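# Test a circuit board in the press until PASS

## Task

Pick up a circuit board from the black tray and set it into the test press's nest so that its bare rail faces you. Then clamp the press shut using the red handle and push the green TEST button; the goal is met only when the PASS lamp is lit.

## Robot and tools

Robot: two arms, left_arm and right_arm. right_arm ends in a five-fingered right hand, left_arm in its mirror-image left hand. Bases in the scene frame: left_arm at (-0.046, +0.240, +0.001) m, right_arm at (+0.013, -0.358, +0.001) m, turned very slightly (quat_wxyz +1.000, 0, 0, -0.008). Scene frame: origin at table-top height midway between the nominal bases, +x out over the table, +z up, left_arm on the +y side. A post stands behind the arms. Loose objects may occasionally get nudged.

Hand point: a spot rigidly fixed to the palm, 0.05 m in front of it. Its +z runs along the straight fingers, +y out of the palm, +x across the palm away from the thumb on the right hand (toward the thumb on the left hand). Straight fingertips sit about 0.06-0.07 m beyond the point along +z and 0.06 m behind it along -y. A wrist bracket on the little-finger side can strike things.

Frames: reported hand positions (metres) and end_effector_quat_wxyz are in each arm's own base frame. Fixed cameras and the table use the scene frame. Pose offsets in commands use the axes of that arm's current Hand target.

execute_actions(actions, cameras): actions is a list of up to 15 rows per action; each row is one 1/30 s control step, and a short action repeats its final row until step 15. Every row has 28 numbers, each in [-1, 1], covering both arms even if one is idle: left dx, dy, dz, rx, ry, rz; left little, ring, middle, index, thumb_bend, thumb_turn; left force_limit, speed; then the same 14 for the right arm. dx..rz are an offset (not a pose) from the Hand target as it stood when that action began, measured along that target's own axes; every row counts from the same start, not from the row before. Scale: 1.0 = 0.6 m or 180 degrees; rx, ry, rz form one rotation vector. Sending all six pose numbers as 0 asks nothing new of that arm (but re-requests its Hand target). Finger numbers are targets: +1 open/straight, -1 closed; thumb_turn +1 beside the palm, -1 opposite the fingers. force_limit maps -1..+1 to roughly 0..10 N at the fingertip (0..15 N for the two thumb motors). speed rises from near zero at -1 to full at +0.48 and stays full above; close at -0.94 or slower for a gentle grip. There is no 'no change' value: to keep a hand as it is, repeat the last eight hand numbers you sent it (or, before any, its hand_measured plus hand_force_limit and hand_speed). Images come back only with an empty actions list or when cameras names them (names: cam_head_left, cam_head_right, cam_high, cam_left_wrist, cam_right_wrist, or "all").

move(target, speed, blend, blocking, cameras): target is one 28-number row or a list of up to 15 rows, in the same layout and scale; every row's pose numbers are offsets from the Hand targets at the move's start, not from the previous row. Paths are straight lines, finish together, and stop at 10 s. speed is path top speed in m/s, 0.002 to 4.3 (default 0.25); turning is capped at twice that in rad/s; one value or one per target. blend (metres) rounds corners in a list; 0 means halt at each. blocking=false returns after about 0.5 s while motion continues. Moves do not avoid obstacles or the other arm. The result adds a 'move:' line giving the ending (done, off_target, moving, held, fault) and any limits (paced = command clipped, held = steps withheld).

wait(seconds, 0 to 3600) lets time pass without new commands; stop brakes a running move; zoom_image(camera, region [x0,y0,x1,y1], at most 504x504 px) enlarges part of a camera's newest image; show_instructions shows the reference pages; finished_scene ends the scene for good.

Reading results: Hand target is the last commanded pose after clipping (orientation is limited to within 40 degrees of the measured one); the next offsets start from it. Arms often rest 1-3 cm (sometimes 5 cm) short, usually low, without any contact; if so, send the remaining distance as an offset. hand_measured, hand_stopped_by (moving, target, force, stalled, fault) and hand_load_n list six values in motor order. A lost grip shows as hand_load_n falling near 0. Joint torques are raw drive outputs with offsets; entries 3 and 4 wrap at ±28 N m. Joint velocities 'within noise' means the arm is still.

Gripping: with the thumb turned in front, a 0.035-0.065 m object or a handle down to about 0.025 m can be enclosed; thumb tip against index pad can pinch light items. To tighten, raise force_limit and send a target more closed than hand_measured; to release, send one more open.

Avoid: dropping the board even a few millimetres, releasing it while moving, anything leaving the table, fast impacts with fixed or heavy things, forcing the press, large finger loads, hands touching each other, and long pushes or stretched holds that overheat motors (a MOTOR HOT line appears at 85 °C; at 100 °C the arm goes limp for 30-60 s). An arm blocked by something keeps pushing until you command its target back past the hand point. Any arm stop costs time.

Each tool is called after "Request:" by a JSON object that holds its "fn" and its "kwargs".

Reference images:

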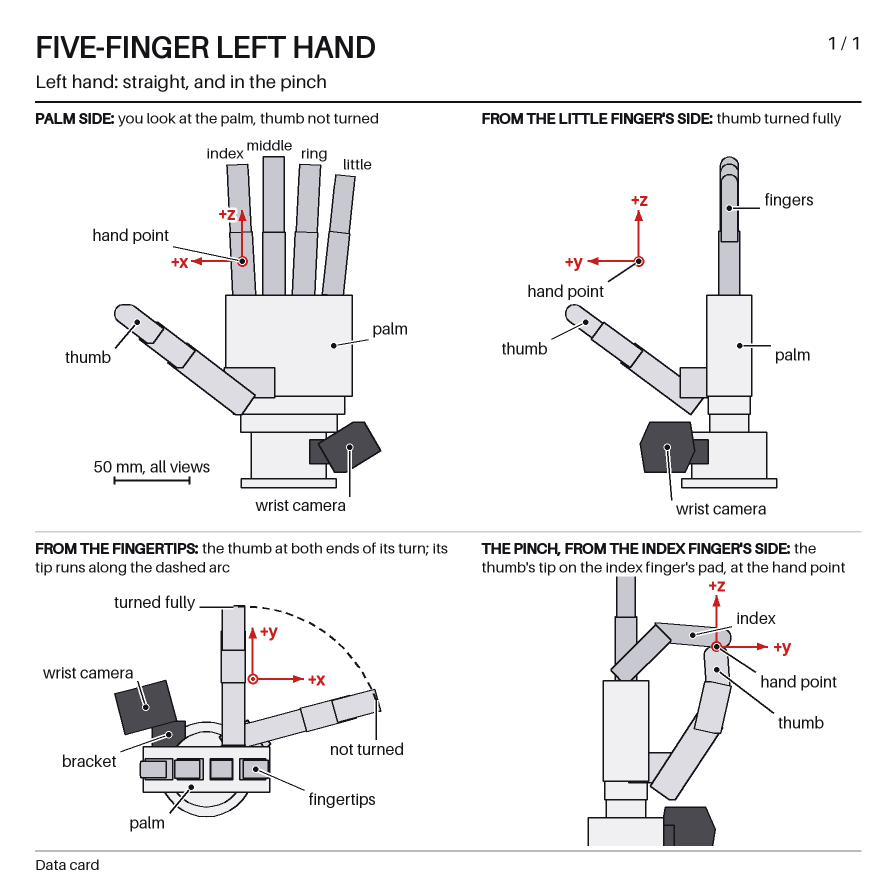

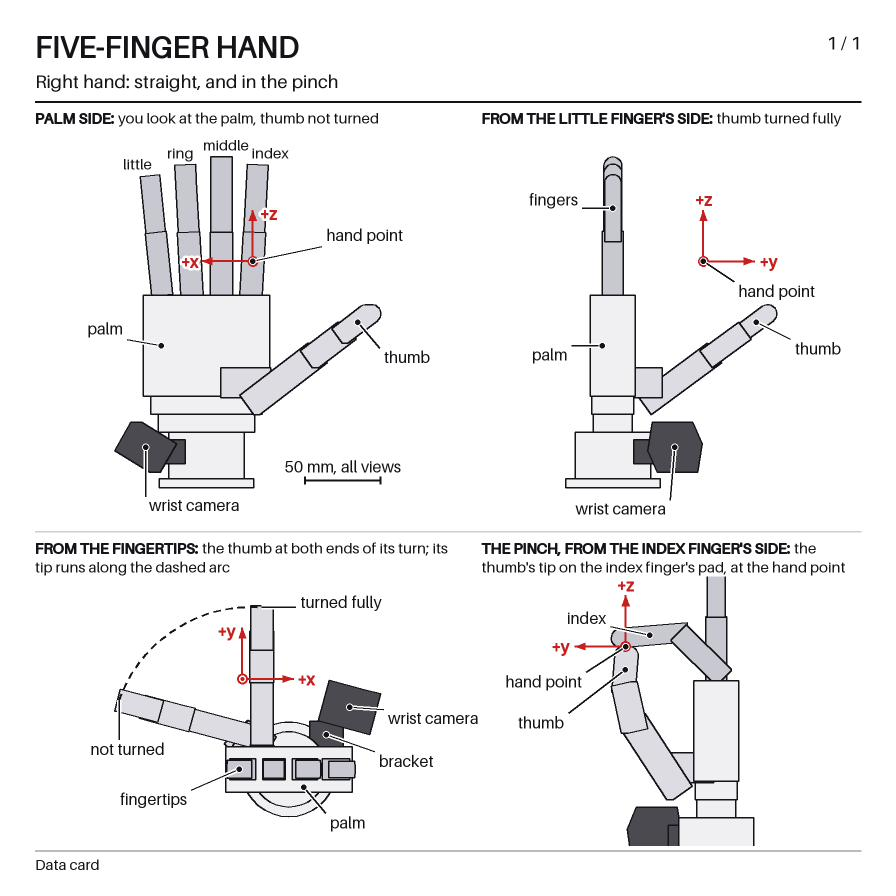

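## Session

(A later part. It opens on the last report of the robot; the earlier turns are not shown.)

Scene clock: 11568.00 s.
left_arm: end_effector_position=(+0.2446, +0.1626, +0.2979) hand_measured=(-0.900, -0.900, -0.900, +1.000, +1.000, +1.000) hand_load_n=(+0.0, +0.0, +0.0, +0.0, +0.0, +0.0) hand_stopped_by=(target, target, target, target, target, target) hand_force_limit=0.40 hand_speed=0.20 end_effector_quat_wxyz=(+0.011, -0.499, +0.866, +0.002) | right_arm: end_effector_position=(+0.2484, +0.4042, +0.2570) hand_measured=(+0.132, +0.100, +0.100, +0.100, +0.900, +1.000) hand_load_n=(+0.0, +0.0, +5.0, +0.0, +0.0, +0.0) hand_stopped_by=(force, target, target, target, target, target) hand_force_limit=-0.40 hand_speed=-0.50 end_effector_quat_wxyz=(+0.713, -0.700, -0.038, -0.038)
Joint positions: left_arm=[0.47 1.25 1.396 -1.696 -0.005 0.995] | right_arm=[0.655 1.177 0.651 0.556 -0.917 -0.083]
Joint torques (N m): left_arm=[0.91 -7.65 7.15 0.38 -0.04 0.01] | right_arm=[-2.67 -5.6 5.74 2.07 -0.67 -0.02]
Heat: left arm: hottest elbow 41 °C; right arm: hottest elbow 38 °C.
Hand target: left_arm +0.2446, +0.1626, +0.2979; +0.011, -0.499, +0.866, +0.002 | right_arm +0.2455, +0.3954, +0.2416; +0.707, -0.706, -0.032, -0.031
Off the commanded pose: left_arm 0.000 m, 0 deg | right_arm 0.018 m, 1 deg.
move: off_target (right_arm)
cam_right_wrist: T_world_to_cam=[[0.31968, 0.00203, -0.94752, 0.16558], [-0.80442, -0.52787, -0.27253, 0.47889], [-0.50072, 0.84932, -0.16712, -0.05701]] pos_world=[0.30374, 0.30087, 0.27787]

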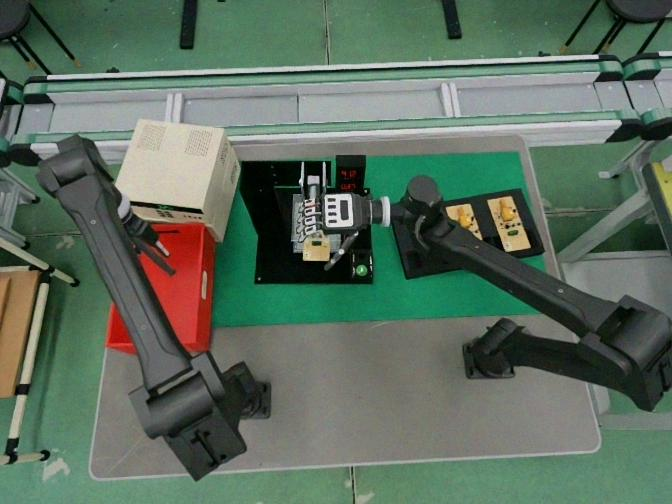

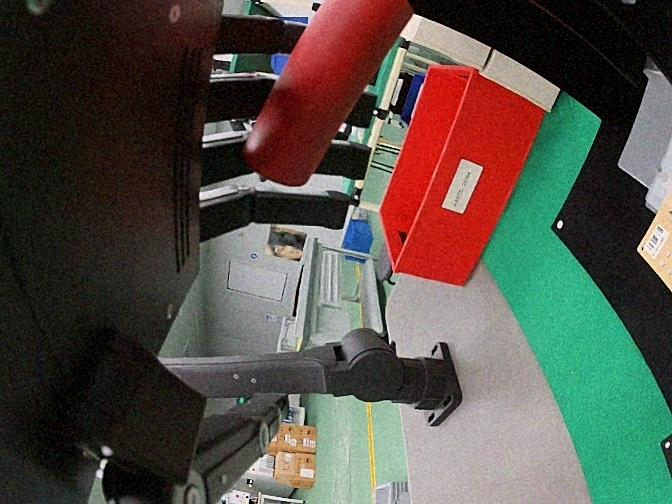

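Request:
{"fn": "move", "kwargs": {"target": [0,0,0,0,0,0,-0.9,-0.9,-0.9,1,1,1,0.4,0.2,0.0046,0.0198,0,0,0,-0.0167,0.1,0.1,0.1,0.1,0.9,1,-0.4,-0.5], "speed": 0.05, "cameras": ["cam_high","cam_right_wrist"]}}

Request:
{"fn": "zoom_image", "kwargs": {"camera": "cam_high", "region": [240, 150, 400, 290]}}

Scene clock: 11581.00 s.
left_arm: end_effector_position=(+0.2446, +0.1626, +0.2979) hand_measured=(-0.900, -0.900, -0.900, +1.000, +1.000, +1.000) hand_load_n=(+0.0, +0.0, +0.0, +0.5, +0.0, +0.0) hand_stopped_by=(target, target, target, target, target, target) hand_force_limit=0.40 hand_speed=0.20 end_effector_quat_wxyz=(+0.011, -0.499, +0.866, +0.002) | right_arm: end_effector_position=(+0.2468, +0.4040, +0.2386) hand_measured=(+0.132, +0.100, +0.100, +0.100, +0.900, +1.000) hand_load_n=(+0.0, +0.0, +4.5, +0.0, +0.0, -0.5) hand_stopped_by=(force, target, target, target, target, target) hand_force_limit=-0.40 hand_speed=-0.50 end_effector_quat_wxyz=(+0.708, -0.702, -0.055, -0.046)
Joint positions: left_arm=[0.47 1.25 1.396 -1.696 -0.005 0.995] | right_arm=[0.659 1.2 0.625 0.587 -0.924 -0.133]
Joint torques (N m): left_arm=[0.79 -7.65 7.17 0.39 -0.05 0.01] | right_arm=[-3.02 -5.71 6.27 2.28 -0.42 -0.07]
Heat: left arm: hottest elbow 41 °C; right arm: hottest elbow 37 °C.
Hand target: left_arm +0.2446, +0.1626, +0.2979; +0.011, -0.499, +0.866, +0.002 | right_arm +0.2494, +0.3954, +0.2301; +0.706, -0.705, -0.051, -0.050
Off the commanded pose: left_arm 0.000 m, 0 deg | right_arm 0.012 m, 1 deg.
move: off_target (right_arm)
cam_right_wrist: T_world_to_cam=[[0.35452, -0.00408, -0.93504, 0.1395], [-0.78792, -0.53976, -0.29638, 0.47886], [-0.50348, 0.84181, -0.19457, -0.05042]] pos_world=[0.30247, 0.30149, 0.26255]

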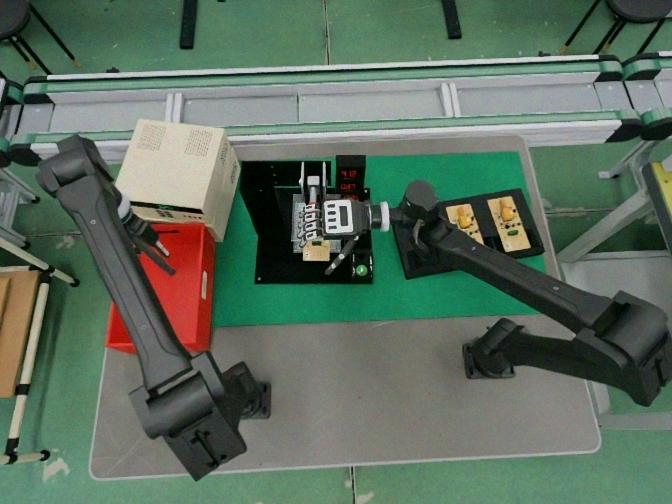

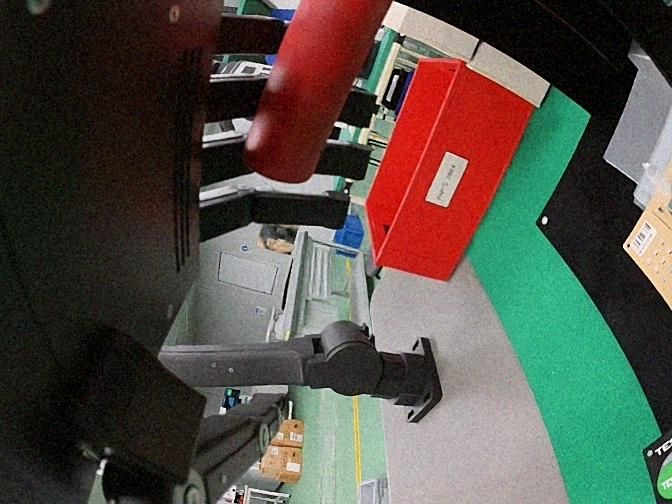

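Scaled by 3.150 from the camera's image (finer frame: 960x720).

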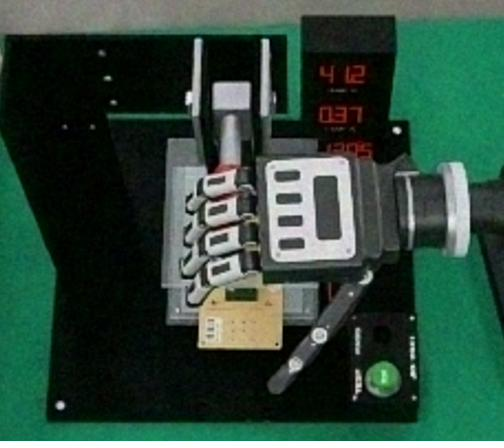

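Request:
{"fn": "move", "kwargs": {"target": [0,0,0,0,0,0,-0.9,-0.9,-0.9,1,1,1,0.4,0.2,0.0053,0.0196,0,0,0,-0.0278,0.1,0.1,0.1,0.1,0.9,1,-0.4,-0.5], "speed": 0.04, "cameras": ["cam_high","cam_right_wrist"]}}

Request:
{"fn": "zoom_image", "kwargs": {"camera": "cam_high", "region": [240, 150, 400, 290]}}

Scene clock: 11597.00 s.
left_arm: end_effector_position=(+0.2446, +0.1626, +0.2979) hand_measured=(-0.900, -0.900, -0.900, +1.000, +1.000, +1.000) hand_load_n=(+0.0, +0.0, +0.0, +0.5, +0.0, +0.0) hand_stopped_by=(target, target, target, target, target, target) hand_force_limit=0.40 hand_speed=0.20 end_effector_quat_wxyz=(+0.011, -0.499, +0.866, +0.002) | right_arm: end_effector_position=(+0.2499, +0.4042, +0.2309) hand_measured=(+0.132, +0.100, +0.100, +0.100, +0.900, +1.000) hand_load_n=(-0.5, +0.0, +4.5, +0.0, +0.0, +0.0) hand_stopped_by=(force, target, target, target, target, target) hand_force_limit=-0.40 hand_speed=-0.50 end_effector_quat_wxyz=(+0.707, -0.697, -0.088, -0.076)
Joint positions: left_arm=[0.47 1.25 1.396 -1.696 -0.005 0.995] | right_arm=[0.662 1.212 0.61 0.622 -0.928 -0.217]
Joint torques (N m): left_arm=[0.85 -7.59 7.16 0.36 -0.04 0.01] | right_arm=[-3.02 -5.36 6.02 2.26 -0.2 -0.08]
Heat: left arm: hottest elbow 41 °C; right arm: hottest elbow 38 °C.
Hand target: left_arm +0.2446, +0.1626, +0.2979; +0.011, -0.499, +0.866, +0.002 | right_arm +0.2541, +0.3955, +0.2190; +0.703, -0.702, -0.082, -0.081
Off the commanded pose: left_arm 0.000 m, 0 deg | right_arm 0.015 m, 1 deg.
move: off_target (right_arm)
cam_right_wrist: T_world_to_cam=[[0.43662, 0.00369, -0.89964, 0.09941], [-0.75529, -0.54178, -0.36879, 0.48857], [-0.48877, 0.84051, -0.23377, -0.04469]] pos_world=[0.30377, 0.3019, 0.25917]

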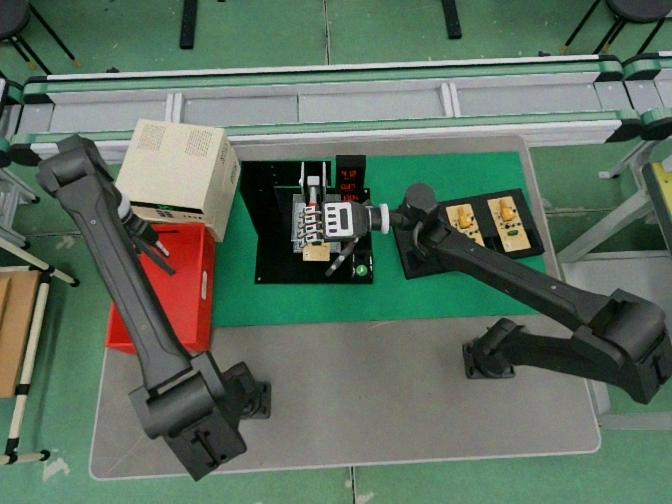

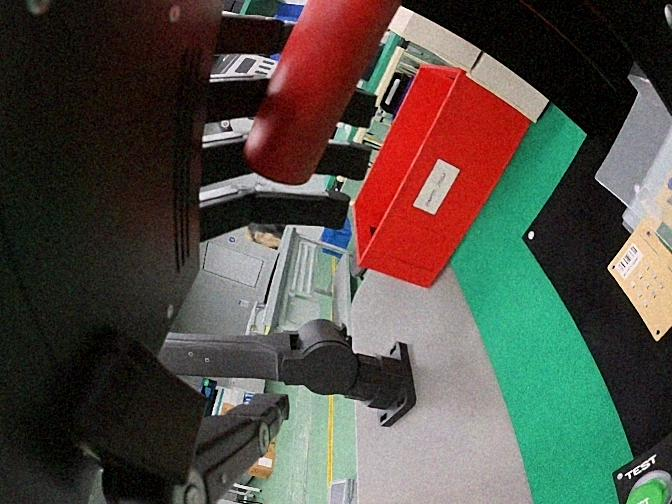

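Scaled by 3.150 from the camera's image (finer frame: 960x720).

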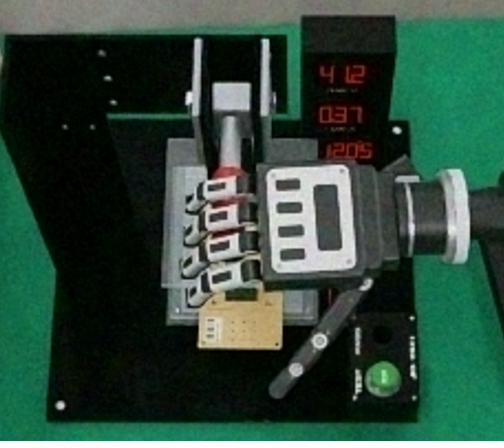

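Request:
{"fn": "zoom_image", "kwargs": {"camera": "cam_right_wrist", "region": [520, 50, 672, 400]}}

Scaled by 1.440 from the camera's image (finer frame: 960x720).

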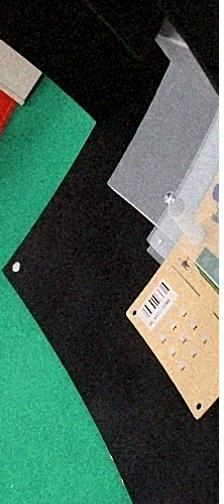

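Request:
{"fn": "move", "kwargs": {"target": [0,0,0,0,0,0,-0.9,-0.9,-0.9,1,1,1,0.4,0.2,0.0054,0.0195,0,0,0,-0.0278,0.1,0.1,0.1,0.1,0.9,1,-0.4,-0.5], "speed": 0.04, "cameras": ["cam_high","cam_right_wrist"]}}

Request:
{"fn": "zoom_image", "kwargs": {"camera": "cam_high", "region": [240, 150, 400, 290]}}

Scene clock: 11633.00 s.
left_arm: end_effector_position=(+0.2446, +0.1626, +0.2979) hand_measured=(-0.900, -0.900, -0.900, +1.000, +1.000, +1.000) hand_load_n=(+0.0, +0.0, +0.0, +0.0, -0.5, +0.0) hand_stopped_by=(target, target, target, target, target, target) hand_force_limit=0.40 hand_speed=0.20 end_effector_quat_wxyz=(+0.011, -0.499, +0.866, +0.002) | right_arm: end_effector_position=(+0.2548, +0.4048, +0.2286) hand_measured=(+0.132, +0.100, +0.100, +0.100, +0.900, +1.000) hand_load_n=(+0.0, +0.0, +4.5, +0.0, +0.0, +0.0) hand_stopped_by=(force, target, target, target, target, target) hand_force_limit=-0.40 hand_speed=-0.50 end_effector_quat_wxyz=(+0.708, -0.686, -0.125, -0.111)
Joint positions: left_arm=[0.47 1.25 1.396 -1.696 -0.005 0.995] | right_arm=[0.663 1.221 0.6 0.665 -0.932 -0.302]
Joint torques (N m): left_arm=[0.91 -7.65 7.15 0.38 -0.04 0.01] | right_arm=[-3.19 -4.42 5.55 1.96 0.03 -0.12]
Heat: left arm: hottest elbow 41 °C; right arm: hottest elbow 37 °C.
Hand target: left_arm +0.2446, +0.1626, +0.2979; +0.011, -0.499, +0.866, +0.002 | right_arm +0.2599, +0.3955, +0.2082; +0.699, -0.698, -0.112, -0.111
Off the commanded pose: left_arm 0.000 m, 0 deg | right_arm 0.023 m, 2 deg.
move: off_target (right_arm)
cam_right_wrist: T_world_to_cam=[[0.52745, 0.01973, -0.84935, 0.05399], [-0.71057, -0.53777, -0.45376, 0.49816], [-0.4657, 0.84286, -0.26963, -0.04197]] pos_world=[0.30595, 0.3022, 0.26058]

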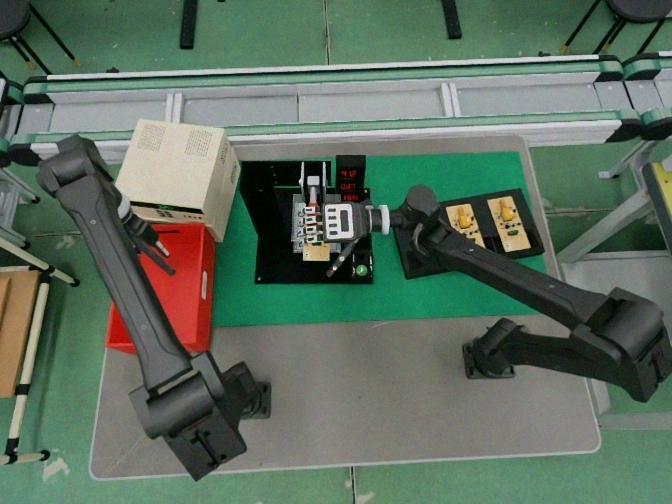

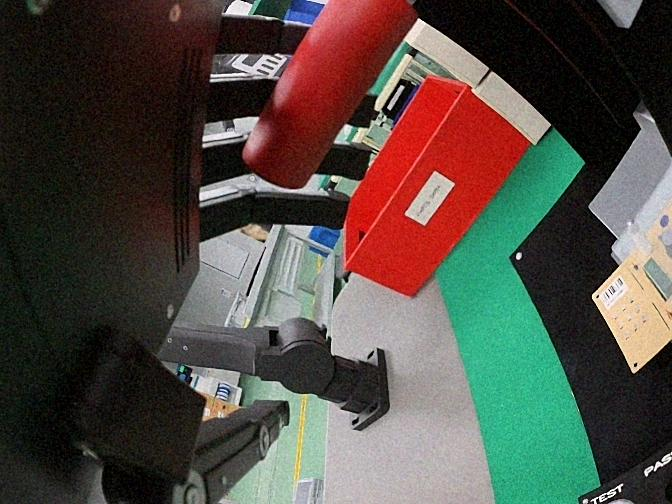

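Scaled by 3.150 from the camera's image (finer frame: 960x720).

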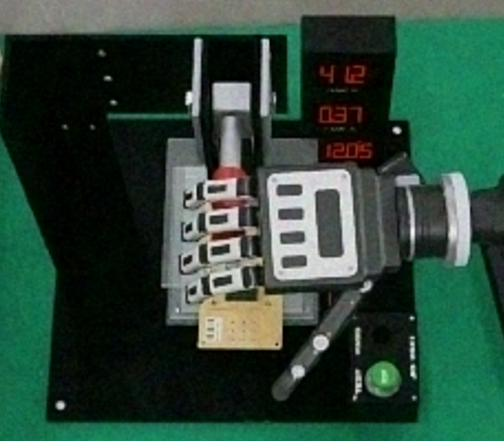

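Request:
{"fn": "move", "kwargs": {"target": [0,0,0,0,0,0,-0.9,-0.9,-0.9,1,1,1,0.4,0.2,0,-0.03,0,0,0,0,0.1,0.1,0.1,0.1,0.9,1,-0.4,-0.5], "speed": 0.04, "cameras": ["cam_high","cam_right_wrist"]}}

Request:
{"fn": "zoom_image", "kwargs": {"camera": "cam_high", "region": [240, 150, 400, 290]}}

Scene clock: 11652.37 s.
left_arm: end_effector_position=(+0.2446, +0.1626, +0.2979) hand_measured=(-0.900, -0.900, -0.900, +1.000, +1.000, +1.000) hand_load_n=(+0.0, +0.5, +0.0, +0.0, -0.5, +0.0) hand_stopped_by=(target, target, target, target, target, target) hand_force_limit=0.40 hand_speed=0.20 end_effector_quat_wxyz=(+0.011, -0.499, +0.866, +0.002) | right_arm: end_effector_position=(+0.2526, +0.4042, +0.2287) hand_measured=(+0.132, +0.100, +0.100, +0.100, +0.900, +1.000) hand_load_n=(+0.0, +0.0, +5.5, +0.0, +0.0, -0.5) hand_stopped_by=(force, target, target, target, target, target) hand_force_limit=-0.40 hand_speed=-0.50 end_effector_quat_wxyz=(+0.703, -0.692, -0.119, -0.110)
Joint positions: left_arm=[0.47 1.25 1.396 -1.696 -0.005 0.995] | right_arm=[0.669 1.204 0.6 0.626 -0.917 -0.307]
Joint torques (N m): left_arm=[0.85 -7.53 7.17 0.36 -0.04 0.01] | right_arm=[-2.9 -6.65 6.94 0.96 -0.26 0.01]
Heat: left arm: hottest elbow 41 °C; right arm: hottest elbow 37 °C.
Hand target: left_arm +0.2446, +0.1626, +0.2979; +0.011, -0.499, +0.866, +0.002 | right_arm +0.2544, +0.3954, +0.2252; +0.699, -0.698, -0.112, -0.111
Off the commanded pose: left_arm 0.000 m, 0 deg | right_arm 0.010 m, 1 deg.
move: done
cam_right_wrist: T_world_to_cam=[[0.51755, 0.0037, -0.85565, 0.06574], [-0.72098, -0.53664, -0.43841, 0.49499], [-0.4608, 0.8438, -0.27507, -0.04278]] pos_world=[0.30314, 0.30149, 0.26149]

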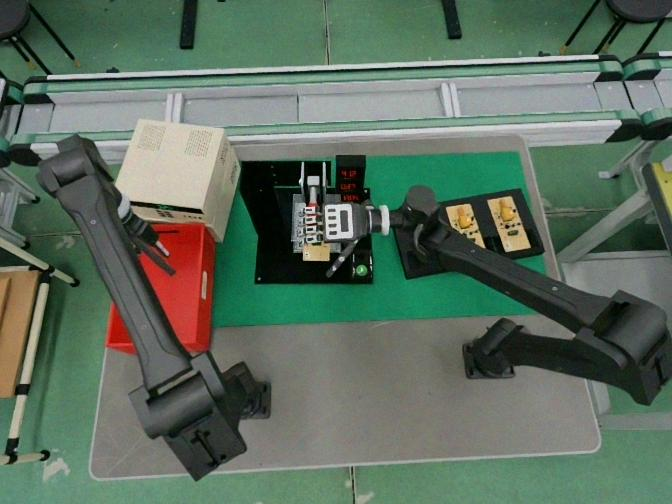

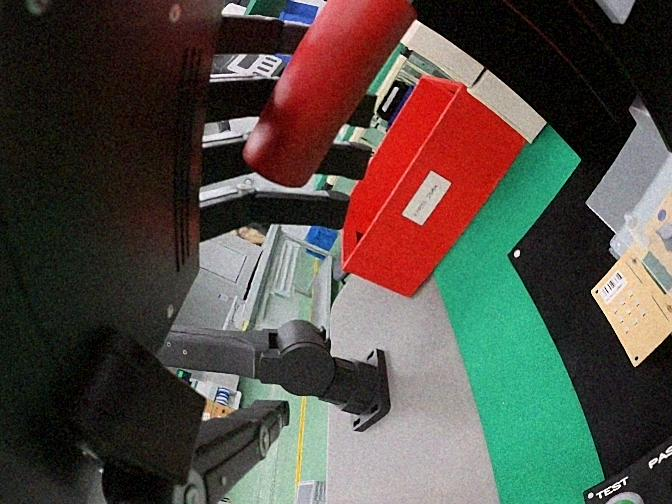

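Scaled by 3.150 from the camera's image (finer frame: 960x720).

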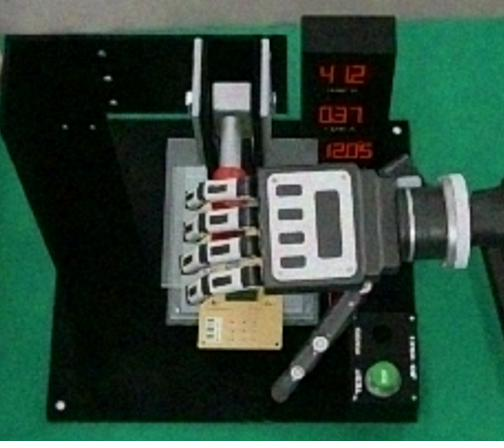

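Request:
{"fn": "move", "kwargs": {"target": [0,0,0,0,0,0,-0.9,-0.9,-0.9,1,1,1,0.4,0.2,0,-0.015,0,0,0,0,0.1,0.1,0.1,0.1,0.9,1,-0.4,-0.5], "speed": 0.04, "cameras": ["cam_high"]}}

Request:
{"fn": "zoom_image", "kwargs": {"camera": "cam_high", "region": [240, 150, 400, 290]}}

Scene clock: 11663.50 s.
left_arm: end_effector_position=(+0.2446, +0.1626, +0.2979) hand_measured=(-0.900, -0.900, -0.900, +1.000, +1.000, +1.000) hand_load_n=(+0.0, +0.0, +0.0, +0.0, -0.5, +0.0) hand_stopped_by=(target, target, target, target, target, target) hand_force_limit=0.40 hand_speed=0.20 end_effector_quat_wxyz=(+0.011, -0.499, +0.866, +0.002) | right_arm: end_effector_position=(+0.2513, +0.4036, +0.2290) hand_measured=(+0.132, +0.100, +0.100, +0.100, +0.900, +1.000) hand_load_n=(+0.0, +0.0, +6.5, +0.0, +0.0, -0.5) hand_stopped_by=(force, target, target, target, target, target) hand_force_limit=-0.40 hand_speed=-0.50 end_effector_quat_wxyz=(+0.700, -0.697, -0.113, -0.110)
Joint positions: left_arm=[0.47 1.25 1.396 -1.696 -0.005 0.995] | right_arm=[0.674 1.19 0.6 0.595 -0.9 -0.313]
Joint torques (N m): left_arm=[0.85 -7.59 7.16 0.38 -0.04 0.01] | right_arm=[-3.08 -7.24 7.73 1.06 -0.76 -0.03]
Heat: left arm: hottest elbow 41 °C; right arm: hottest elbow 37 °C.
Hand target: left_arm +0.2446, +0.1626, +0.2979; +0.011, -0.499, +0.866, +0.002 | right_arm +0.2515, +0.3954, +0.2338; +0.699, -0.698, -0.112, -0.111
Off the commanded pose: left_arm 0.000 m, 0 deg | right_arm 0.009 m, 0 deg.
move: done

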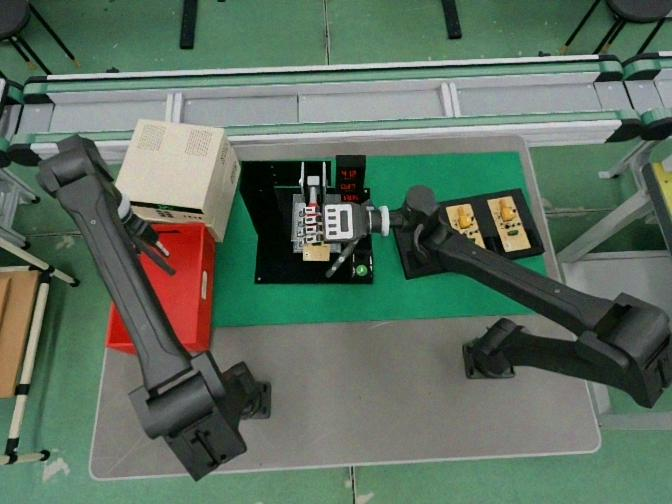

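Scaled by 3.150 from the camera's image (finer frame: 960x720).

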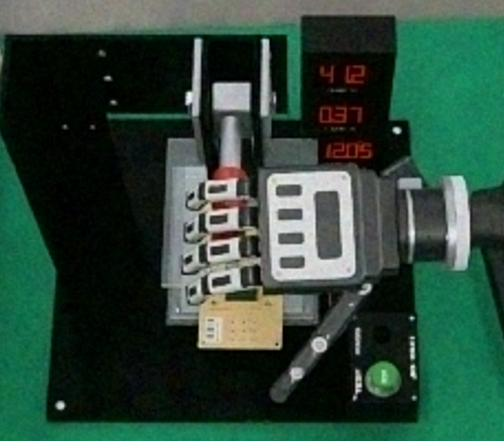

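Request:
{"fn": "move", "kwargs": {"target": [0,0,0,0,0,0,-0.9,-0.9,-0.9,1,1,1,0.4,0.2,0,0,0,0,0,0,1,1,1,1,0.9,1,-0.4,-0.5], "speed": 0.04, "cameras": ["cam_high","cam_right_wrist"]}}

Request:
{"fn": "zoom_image", "kwargs": {"camera": "cam_high", "region": [240, 150, 400, 290]}}

Scene clock: 11682.70 s.
left_arm: end_effector_position=(+0.2446, +0.1626, +0.2979) hand_measured=(-0.900, -0.900, -0.900, +1.000, +1.000, +1.000) hand_load_n=(+0.0, +0.0, +0.0, +0.0, +0.0, +0.0) hand_stopped_by=(target, target, target, target, target, target) hand_force_limit=0.40 hand_speed=0.20 end_effector_quat_wxyz=(+0.011, -0.499, +0.866, +0.002) | right_arm: end_effector_position=(+0.2509, +0.3990, +0.2303) hand_measured=(+1.000, +1.000, +1.000, +1.000, +0.900, +1.000) hand_load_n=(+0.0, -0.5, +0.0, -0.5, +0.0, +0.0) hand_stopped_by=(target, target, target, target, target, target) hand_force_limit=-0.40 hand_speed=-0.50 end_effector_quat_wxyz=(+0.698, -0.699, -0.112, -0.107)
Joint positions: left_arm=[0.47 1.25 1.396 -1.696 -0.005 0.995] | right_arm=[0.663 1.177 0.6 0.575 -0.915 -0.313]
Joint torques (N m): left_arm=[0.79 -7.65 7.17 0.36 -0.04 0.01] | right_arm=[-2.2 -6.36 7.86 1.66 -0.17 0]
Heat: left arm: hottest elbow 41 °C; right arm: hottest elbow 37 °C.
Hand target: left_arm +0.2446, +0.1626, +0.2979; +0.011, -0.499, +0.866, +0.002 | right_arm +0.2514, +0.3954, +0.2338; +0.699, -0.698, -0.112, -0.111
Off the commanded pose: left_arm 0.000 m, 0 deg | right_arm 0.005 m, 1 deg.
move: done
cam_right_wrist: T_world_to_cam=[[0.50541, -0.01358, -0.86277, 0.07957], [-0.73114, -0.53775, -0.41984, 0.49027], [-0.45825, 0.843, -0.28171, -0.03756]] pos_world=[0.30102, 0.29638, 0.26391]

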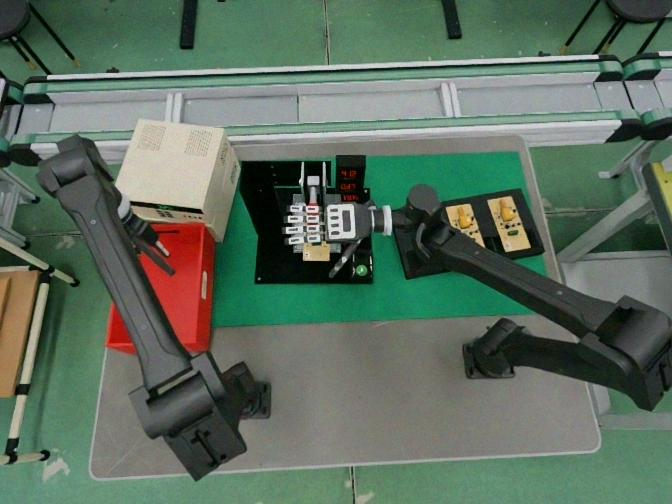

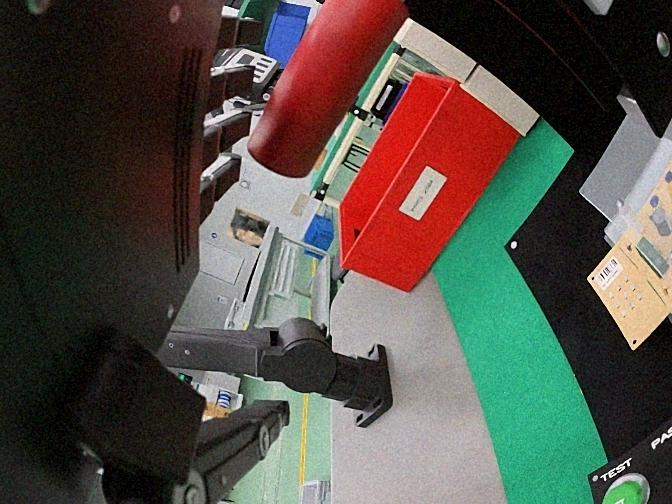

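Scaled by 3.150 from the camera's image (finer frame: 960x720).

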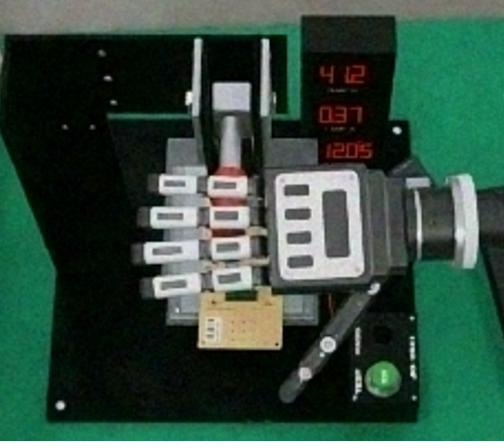

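Request:
{"fn": "move", "kwargs": {"target": [0,0,0,0,0,0,-0.9,-0.9,-0.9,1,1,1,0.4,0.2,0,-0.07,0,0,0,0,1,1,1,1,0.9,1,-0.4,-0.5], "speed": 0.06, "cameras": ["cam_high","cam_right_wrist"]}}

Request:
{"fn": "zoom_image", "kwargs": {"camera": "cam_high", "region": [240, 150, 400, 290]}}

Scene clock: 11704.57 s.
left_arm: end_effector_position=(+0.2446, +0.1626, +0.2979) hand_measured=(-0.900, -0.900, -0.900, +1.000, +1.000, +1.000) hand_load_n=(+0.0, +0.0, +0.0, +0.0, +0.0, +0.0) hand_stopped_by=(target, target, target, target, target, target) hand_force_limit=0.40 hand_speed=0.20 end_effector_quat_wxyz=(+0.011, -0.499, +0.866, +0.002) | right_arm: end_effector_position=(+0.2335, +0.3874, +0.2469) hand_measured=(+1.000, +1.000, +1.000, +1.000, +0.900, +1.000) hand_load_n=(+0.0, +0.0, +0.0, +0.0, -0.5, +0.0) hand_stopped_by=(target, target, target, target, target, target) hand_force_limit=-0.40 hand_speed=-0.50 end_effector_quat_wxyz=(+0.690, -0.710, -0.098, -0.097)
Joint positions: left_arm=[0.47 1.25 1.396 -1.696 -0.005 0.995] | right_arm=[0.671 1.07 0.6 0.424 -0.896 -0.313]
Joint torques (N m): left_arm=[0.85 -7.59 7.15 0.36 -0.04 0.01] | right_arm=[-0.97 -5.36 12.21 1.63 0.03 0.01]
Heat: left arm: hottest elbow 41 °C; right arm: hottest elbow 38 °C.
Hand target: left_arm +0.2446, +0.1626, +0.2979; +0.011, -0.499, +0.866, +0.002 | right_arm +0.2384, +0.3953, +0.2737; +0.699, -0.698, -0.112, -0.111
Off the commanded pose: left_arm 0.000 m, 0 deg | right_arm 0.028 m, 3 deg.
move: off_target (right_arm)
cam_right_wrist: T_world_to_cam=[[0.4762, -0.04177, -0.87834, 0.12411], [-0.7498, -0.54111, -0.38078, 0.47435], [-0.45937, 0.83991, -0.289, -0.02776]] pos_world=[0.28381, 0.28517, 0.28162]

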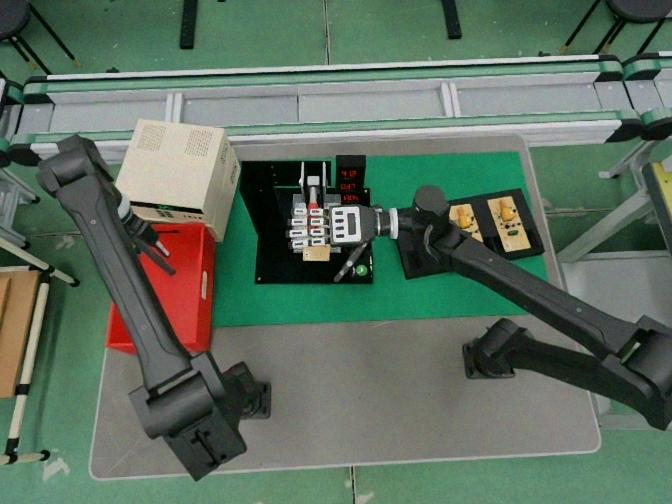

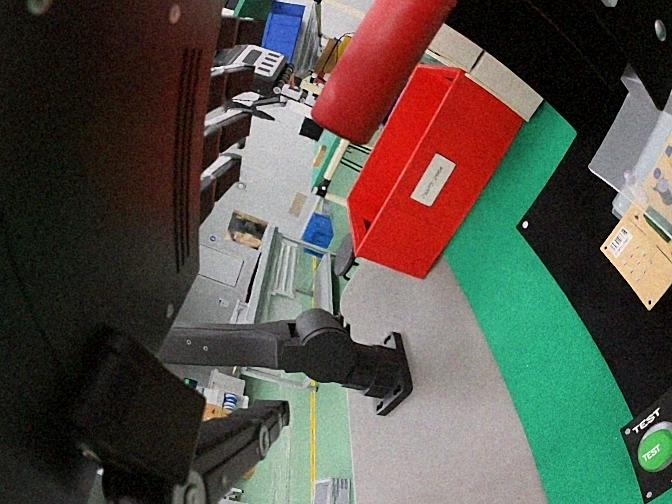

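Scaled by 3.150 from the camera's image (finer frame: 960x720).

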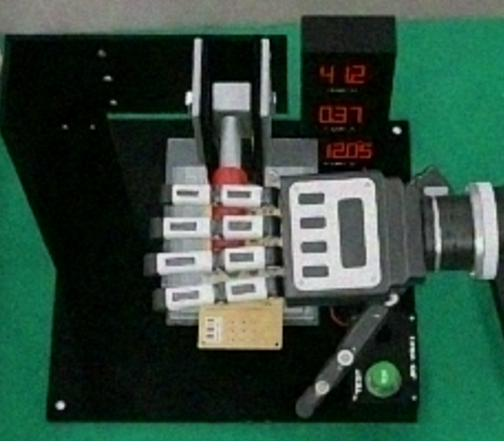

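Request:
{"fn": "move", "kwargs": {"target": [0,0,0,0,0,0,-0.9,-0.9,-0.9,1,1,1,0.4,0.2,0,-0.03,-0.1,0,0,0,1,1,1,1,0.9,1,-0.4,-0.5], "speed": 0.08, "cameras": ["cam_high","cam_right_wrist"]}}

Request:
{"fn": "zoom_image", "kwargs": {"camera": "cam_high", "region": [240, 150, 400, 290]}}

Scene clock: 11725.63 s.
left_arm: end_effector_position=(+0.2446, +0.1626, +0.2979) hand_measured=(-0.900, -0.900, -0.900, +1.000, +1.000, +1.000) hand_load_n=(+0.0, +0.0, +0.0, +0.0, -0.5, +0.0) hand_stopped_by=(target, target, target, target, target, target) hand_force_limit=0.40 hand_speed=0.20 end_effector_quat_wxyz=(+0.011, -0.499, +0.866, +0.002) | right_arm: end_effector_position=(+0.2315, +0.3372, +0.2856) hand_measured=(+1.000, +1.000, +1.000, +1.000, +0.900, +1.000) hand_load_n=(+0.0, -0.5, +0.0, -0.5, +0.0, +0.0) hand_stopped_by=(target, target, target, target, target, target) hand_force_limit=-0.40 hand_speed=-0.50 end_effector_quat_wxyz=(+0.698, -0.699, -0.111, -0.107)
Joint positions: left_arm=[0.47 1.25 1.396 -1.696 -0.005 0.995] | right_arm=[0.533 0.917 0.6 0.313 -1.043 -0.313]
Joint torques (N m): left_arm=[0.85 -7.65 7.15 0.36 -0.04 0.01] | right_arm=[-2.02 -3.31 9.48 1.48 -0.2 0.01]
Heat: left arm: hottest elbow 41 °C; right arm: hottest elbow 39 °C.
Hand target: left_arm +0.2446, +0.1626, +0.2979; +0.011, -0.499, +0.866, +0.002 | right_arm +0.2329, +0.3353, +0.2907; +0.699, -0.698, -0.112, -0.111
Off the commanded pose: left_arm 0.000 m, 0 deg | right_arm 0.006 m, 1 deg.
move: done
cam_right_wrist: T_world_to_cam=[[0.50415, -0.01472, -0.86349, 0.13711], [-0.73257, -0.5368, -0.41856, 0.46583], [-0.45736, 0.84358, -0.2814, 0.02074]] pos_world=[0.28162, 0.23458, 0.31921]

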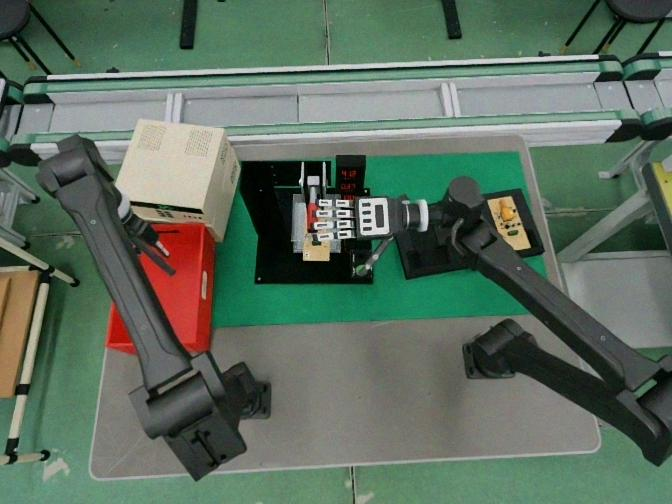

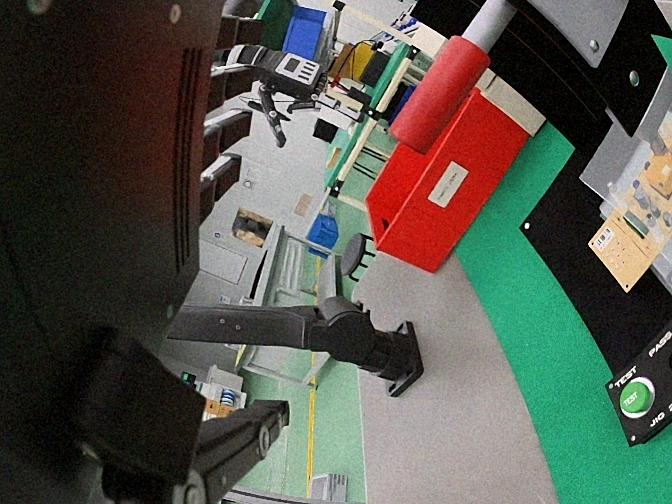

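Scaled by 3.150 from the camera's image (finer frame: 960x720).

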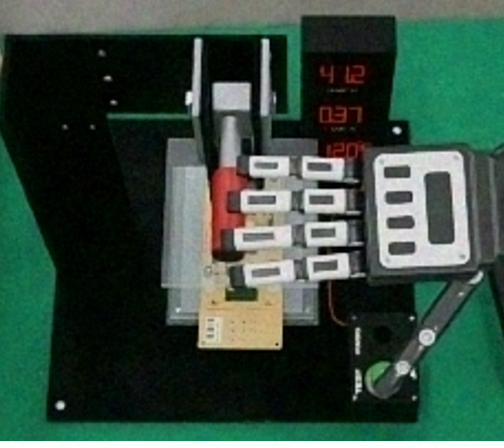

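Request:
{"fn": "move", "kwargs": {"target": [0,0,0,0,0,0,-0.9,-0.9,-0.9,1,1,1,0.4,0.2,0.0939,-0.1973,-0.225,0,0,0,1,1,1,1,0.9,1,-0.4,-0.5], "speed": 0.15, "cameras": ["cam_high","cam_right_wrist"]}}

Request:
{"fn": "zoom_image", "kwargs": {"camera": "cam_high", "region": [240, 150, 400, 290]}}

Request:
{"fn": "zoom_image", "kwargs": {"camera": "cam_right_wrist", "region": [380, 0, 672, 504]}}

Scene clock: 11826.10 s.
left_arm: end_effector_position=(+0.2446, +0.1626, +0.2979) hand_measured=(-0.900, -0.900, -0.900, +1.000, +1.000, +1.000) hand_load_n=(+0.0, +0.0, +0.0, +0.0, -0.5, +0.0) hand_stopped_by=(target, target, target, target, target, target) hand_force_limit=0.40 hand_speed=0.20 end_effector_quat_wxyz=(+0.011, -0.499, +0.866, +0.002) | right_arm: end_effector_position=(+0.2460, +0.2018, +0.3976) hand_measured=(+1.000, +1.000, +1.000, +1.000, +0.900, +1.000) hand_load_n=(+0.0, +0.0, +0.0, +0.0, +0.0, +0.0) hand_stopped_by=(target, target, target, target, target, target) hand_force_limit=-0.40 hand_speed=-0.50 end_effector_quat_wxyz=(+0.701, -0.699, -0.102, -0.098)
Joint positions: left_arm=[0.47 1.25 1.396 -1.696 -0.005 0.995] | right_arm=[0.031 0.792 0.827 0.003 -1.545 -0.244]
Joint torques (N m): left_arm=[0.91 -7.65 7.16 0.35 -0.04 0] | right_arm=[-2.2 -1.14 13.38 1.2 -0.14 0.12]
Heat: left arm: hottest elbow 41 °C; right arm: hottest elbow 40 °C.
Hand target: left_arm +0.2446, +0.1626, +0.2979; +0.011, -0.499, +0.866, +0.002 | right_arm +0.2497, +0.2001, +0.4206; +0.699, -0.698, -0.112, -0.111
Off the commanded pose: left_arm 0.000 m, 0 deg | right_arm 0.023 m, 2 deg.
move: off_target (right_arm)
cam_right_wrist: T_world_to_cam=[[0.48093, -0.01202, -0.87668, 0.23498], [-0.74349, -0.53555, -0.40052, 0.44587], [-0.46469, 0.84442, -0.26649, 0.16879]] pos_world=[0.29693, 0.09908, 0.42956]

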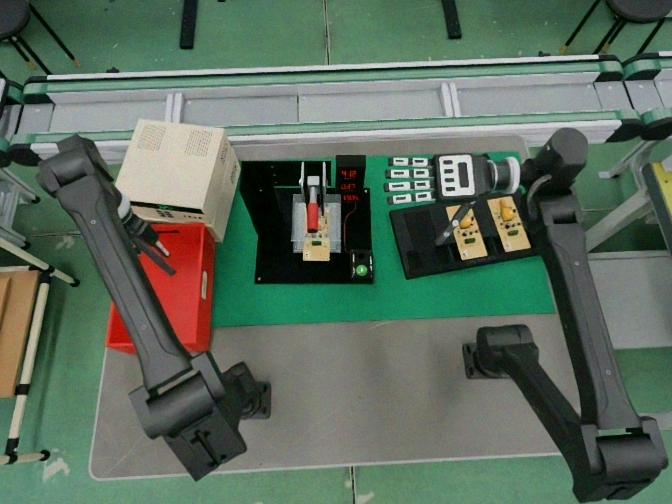

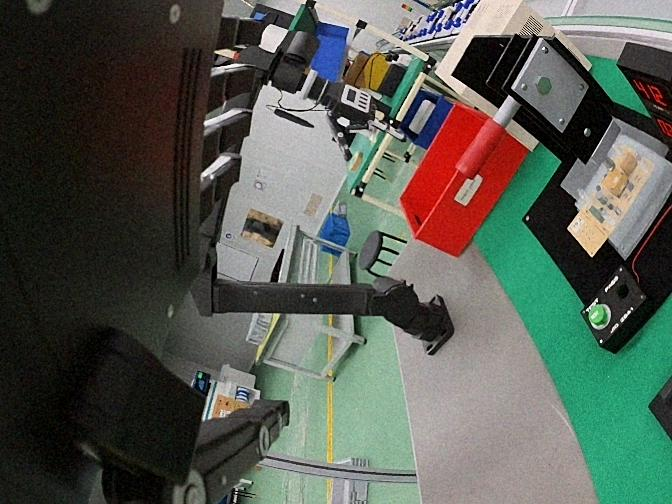

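Scaled by 3.150 from the camera's image (finer frame: 960x720).

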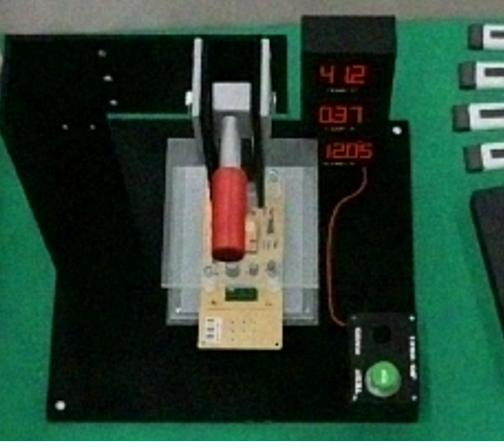

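Scaled by 1.000.

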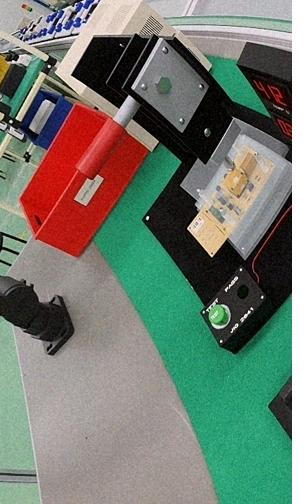

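Request:
{"fn": "move", "kwargs": {"target": [0,0,0,0,0,0,-0.9,-0.9,-0.9,1,1,1,0.4,0.2,0,0,0,-0.4574,0.3323,0.4574,-0.9,-0.9,-0.9,1,0.9,-1,-0.4,-0.5], "speed": 0.3, "cameras": ["cam_high","cam_right_wrist"]}}

Scene clock: 11862.60 s.
left_arm: end_effector_position=(+0.2446, +0.1626, +0.2979) hand_measured=(-0.900, -0.900, -0.900, +1.000, +1.000, +1.000) hand_load_n=(+0.0, +0.0, +0.0, +0.0, +0.0, +0.0) hand_stopped_by=(target, target, target, target, target, target) hand_force_limit=0.40 hand_speed=0.20 end_effector_quat_wxyz=(+0.011, -0.499, +0.866, +0.002) | right_arm: end_effector_position=(+0.2520, +0.2017, +0.4081) hand_measured=(-0.900, -0.900, -0.900, +1.000, +0.900, -1.000) hand_load_n=(+0.5, +0.0, +0.0, +0.0, +0.0, +0.0) hand_stopped_by=(target, target, target, target, target, target) hand_force_limit=-0.40 hand_speed=-0.50 end_effector_quat_wxyz=(-0.163, +0.702, -0.693, +0.027)
Joint positions: left_arm=[0.47 1.25 1.396 -1.696 -0.005 0.995] | right_arm=[0.476 1.142 1.6 -1.701 -0.05 0.471]
Joint torques (N m): left_arm=[0.85 -7.53 7.16 0.36 -0.04 0] | right_arm=[-1.9 -5.42 9.65 0.8 -0.27 0.13]
Heat: left arm: hottest elbow 41 °C; right arm: hottest elbow 44 °C.
Hand target: left_arm +0.2446, +0.1626, +0.2979; +0.011, -0.499, +0.866, +0.002 | right_arm +0.2498, +0.2001, +0.4206; -0.002, +0.708, -0.707, +0.001
Off the commanded pose: left_arm 0.000 m, 0 deg | right_arm 0.013 m, 19 deg.
joint sent to its limit (right arm) — joint 4 (wrist pitch), lower limit. The joint targets are off in orientation, not in position.
move: off_target (right_arm)
cam_right_wrist: T_world_to_cam=[[-0.93665, -0.20322, -0.28528, 0.39576], [-0.34118, 0.71364, 0.61181, -0.31198], [0.07926, 0.67039, -0.73777, 0.2649]] pos_world=[0.24326, 0.12549, 0.49921]

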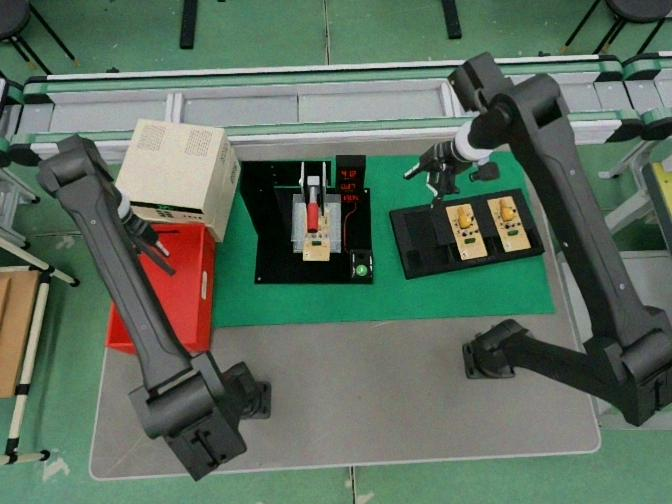

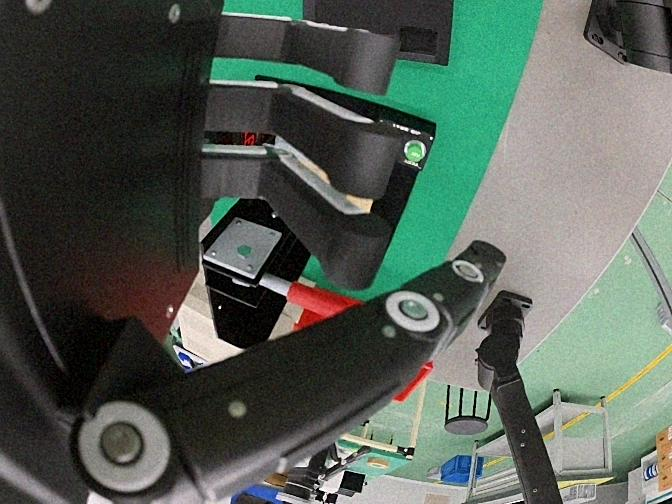

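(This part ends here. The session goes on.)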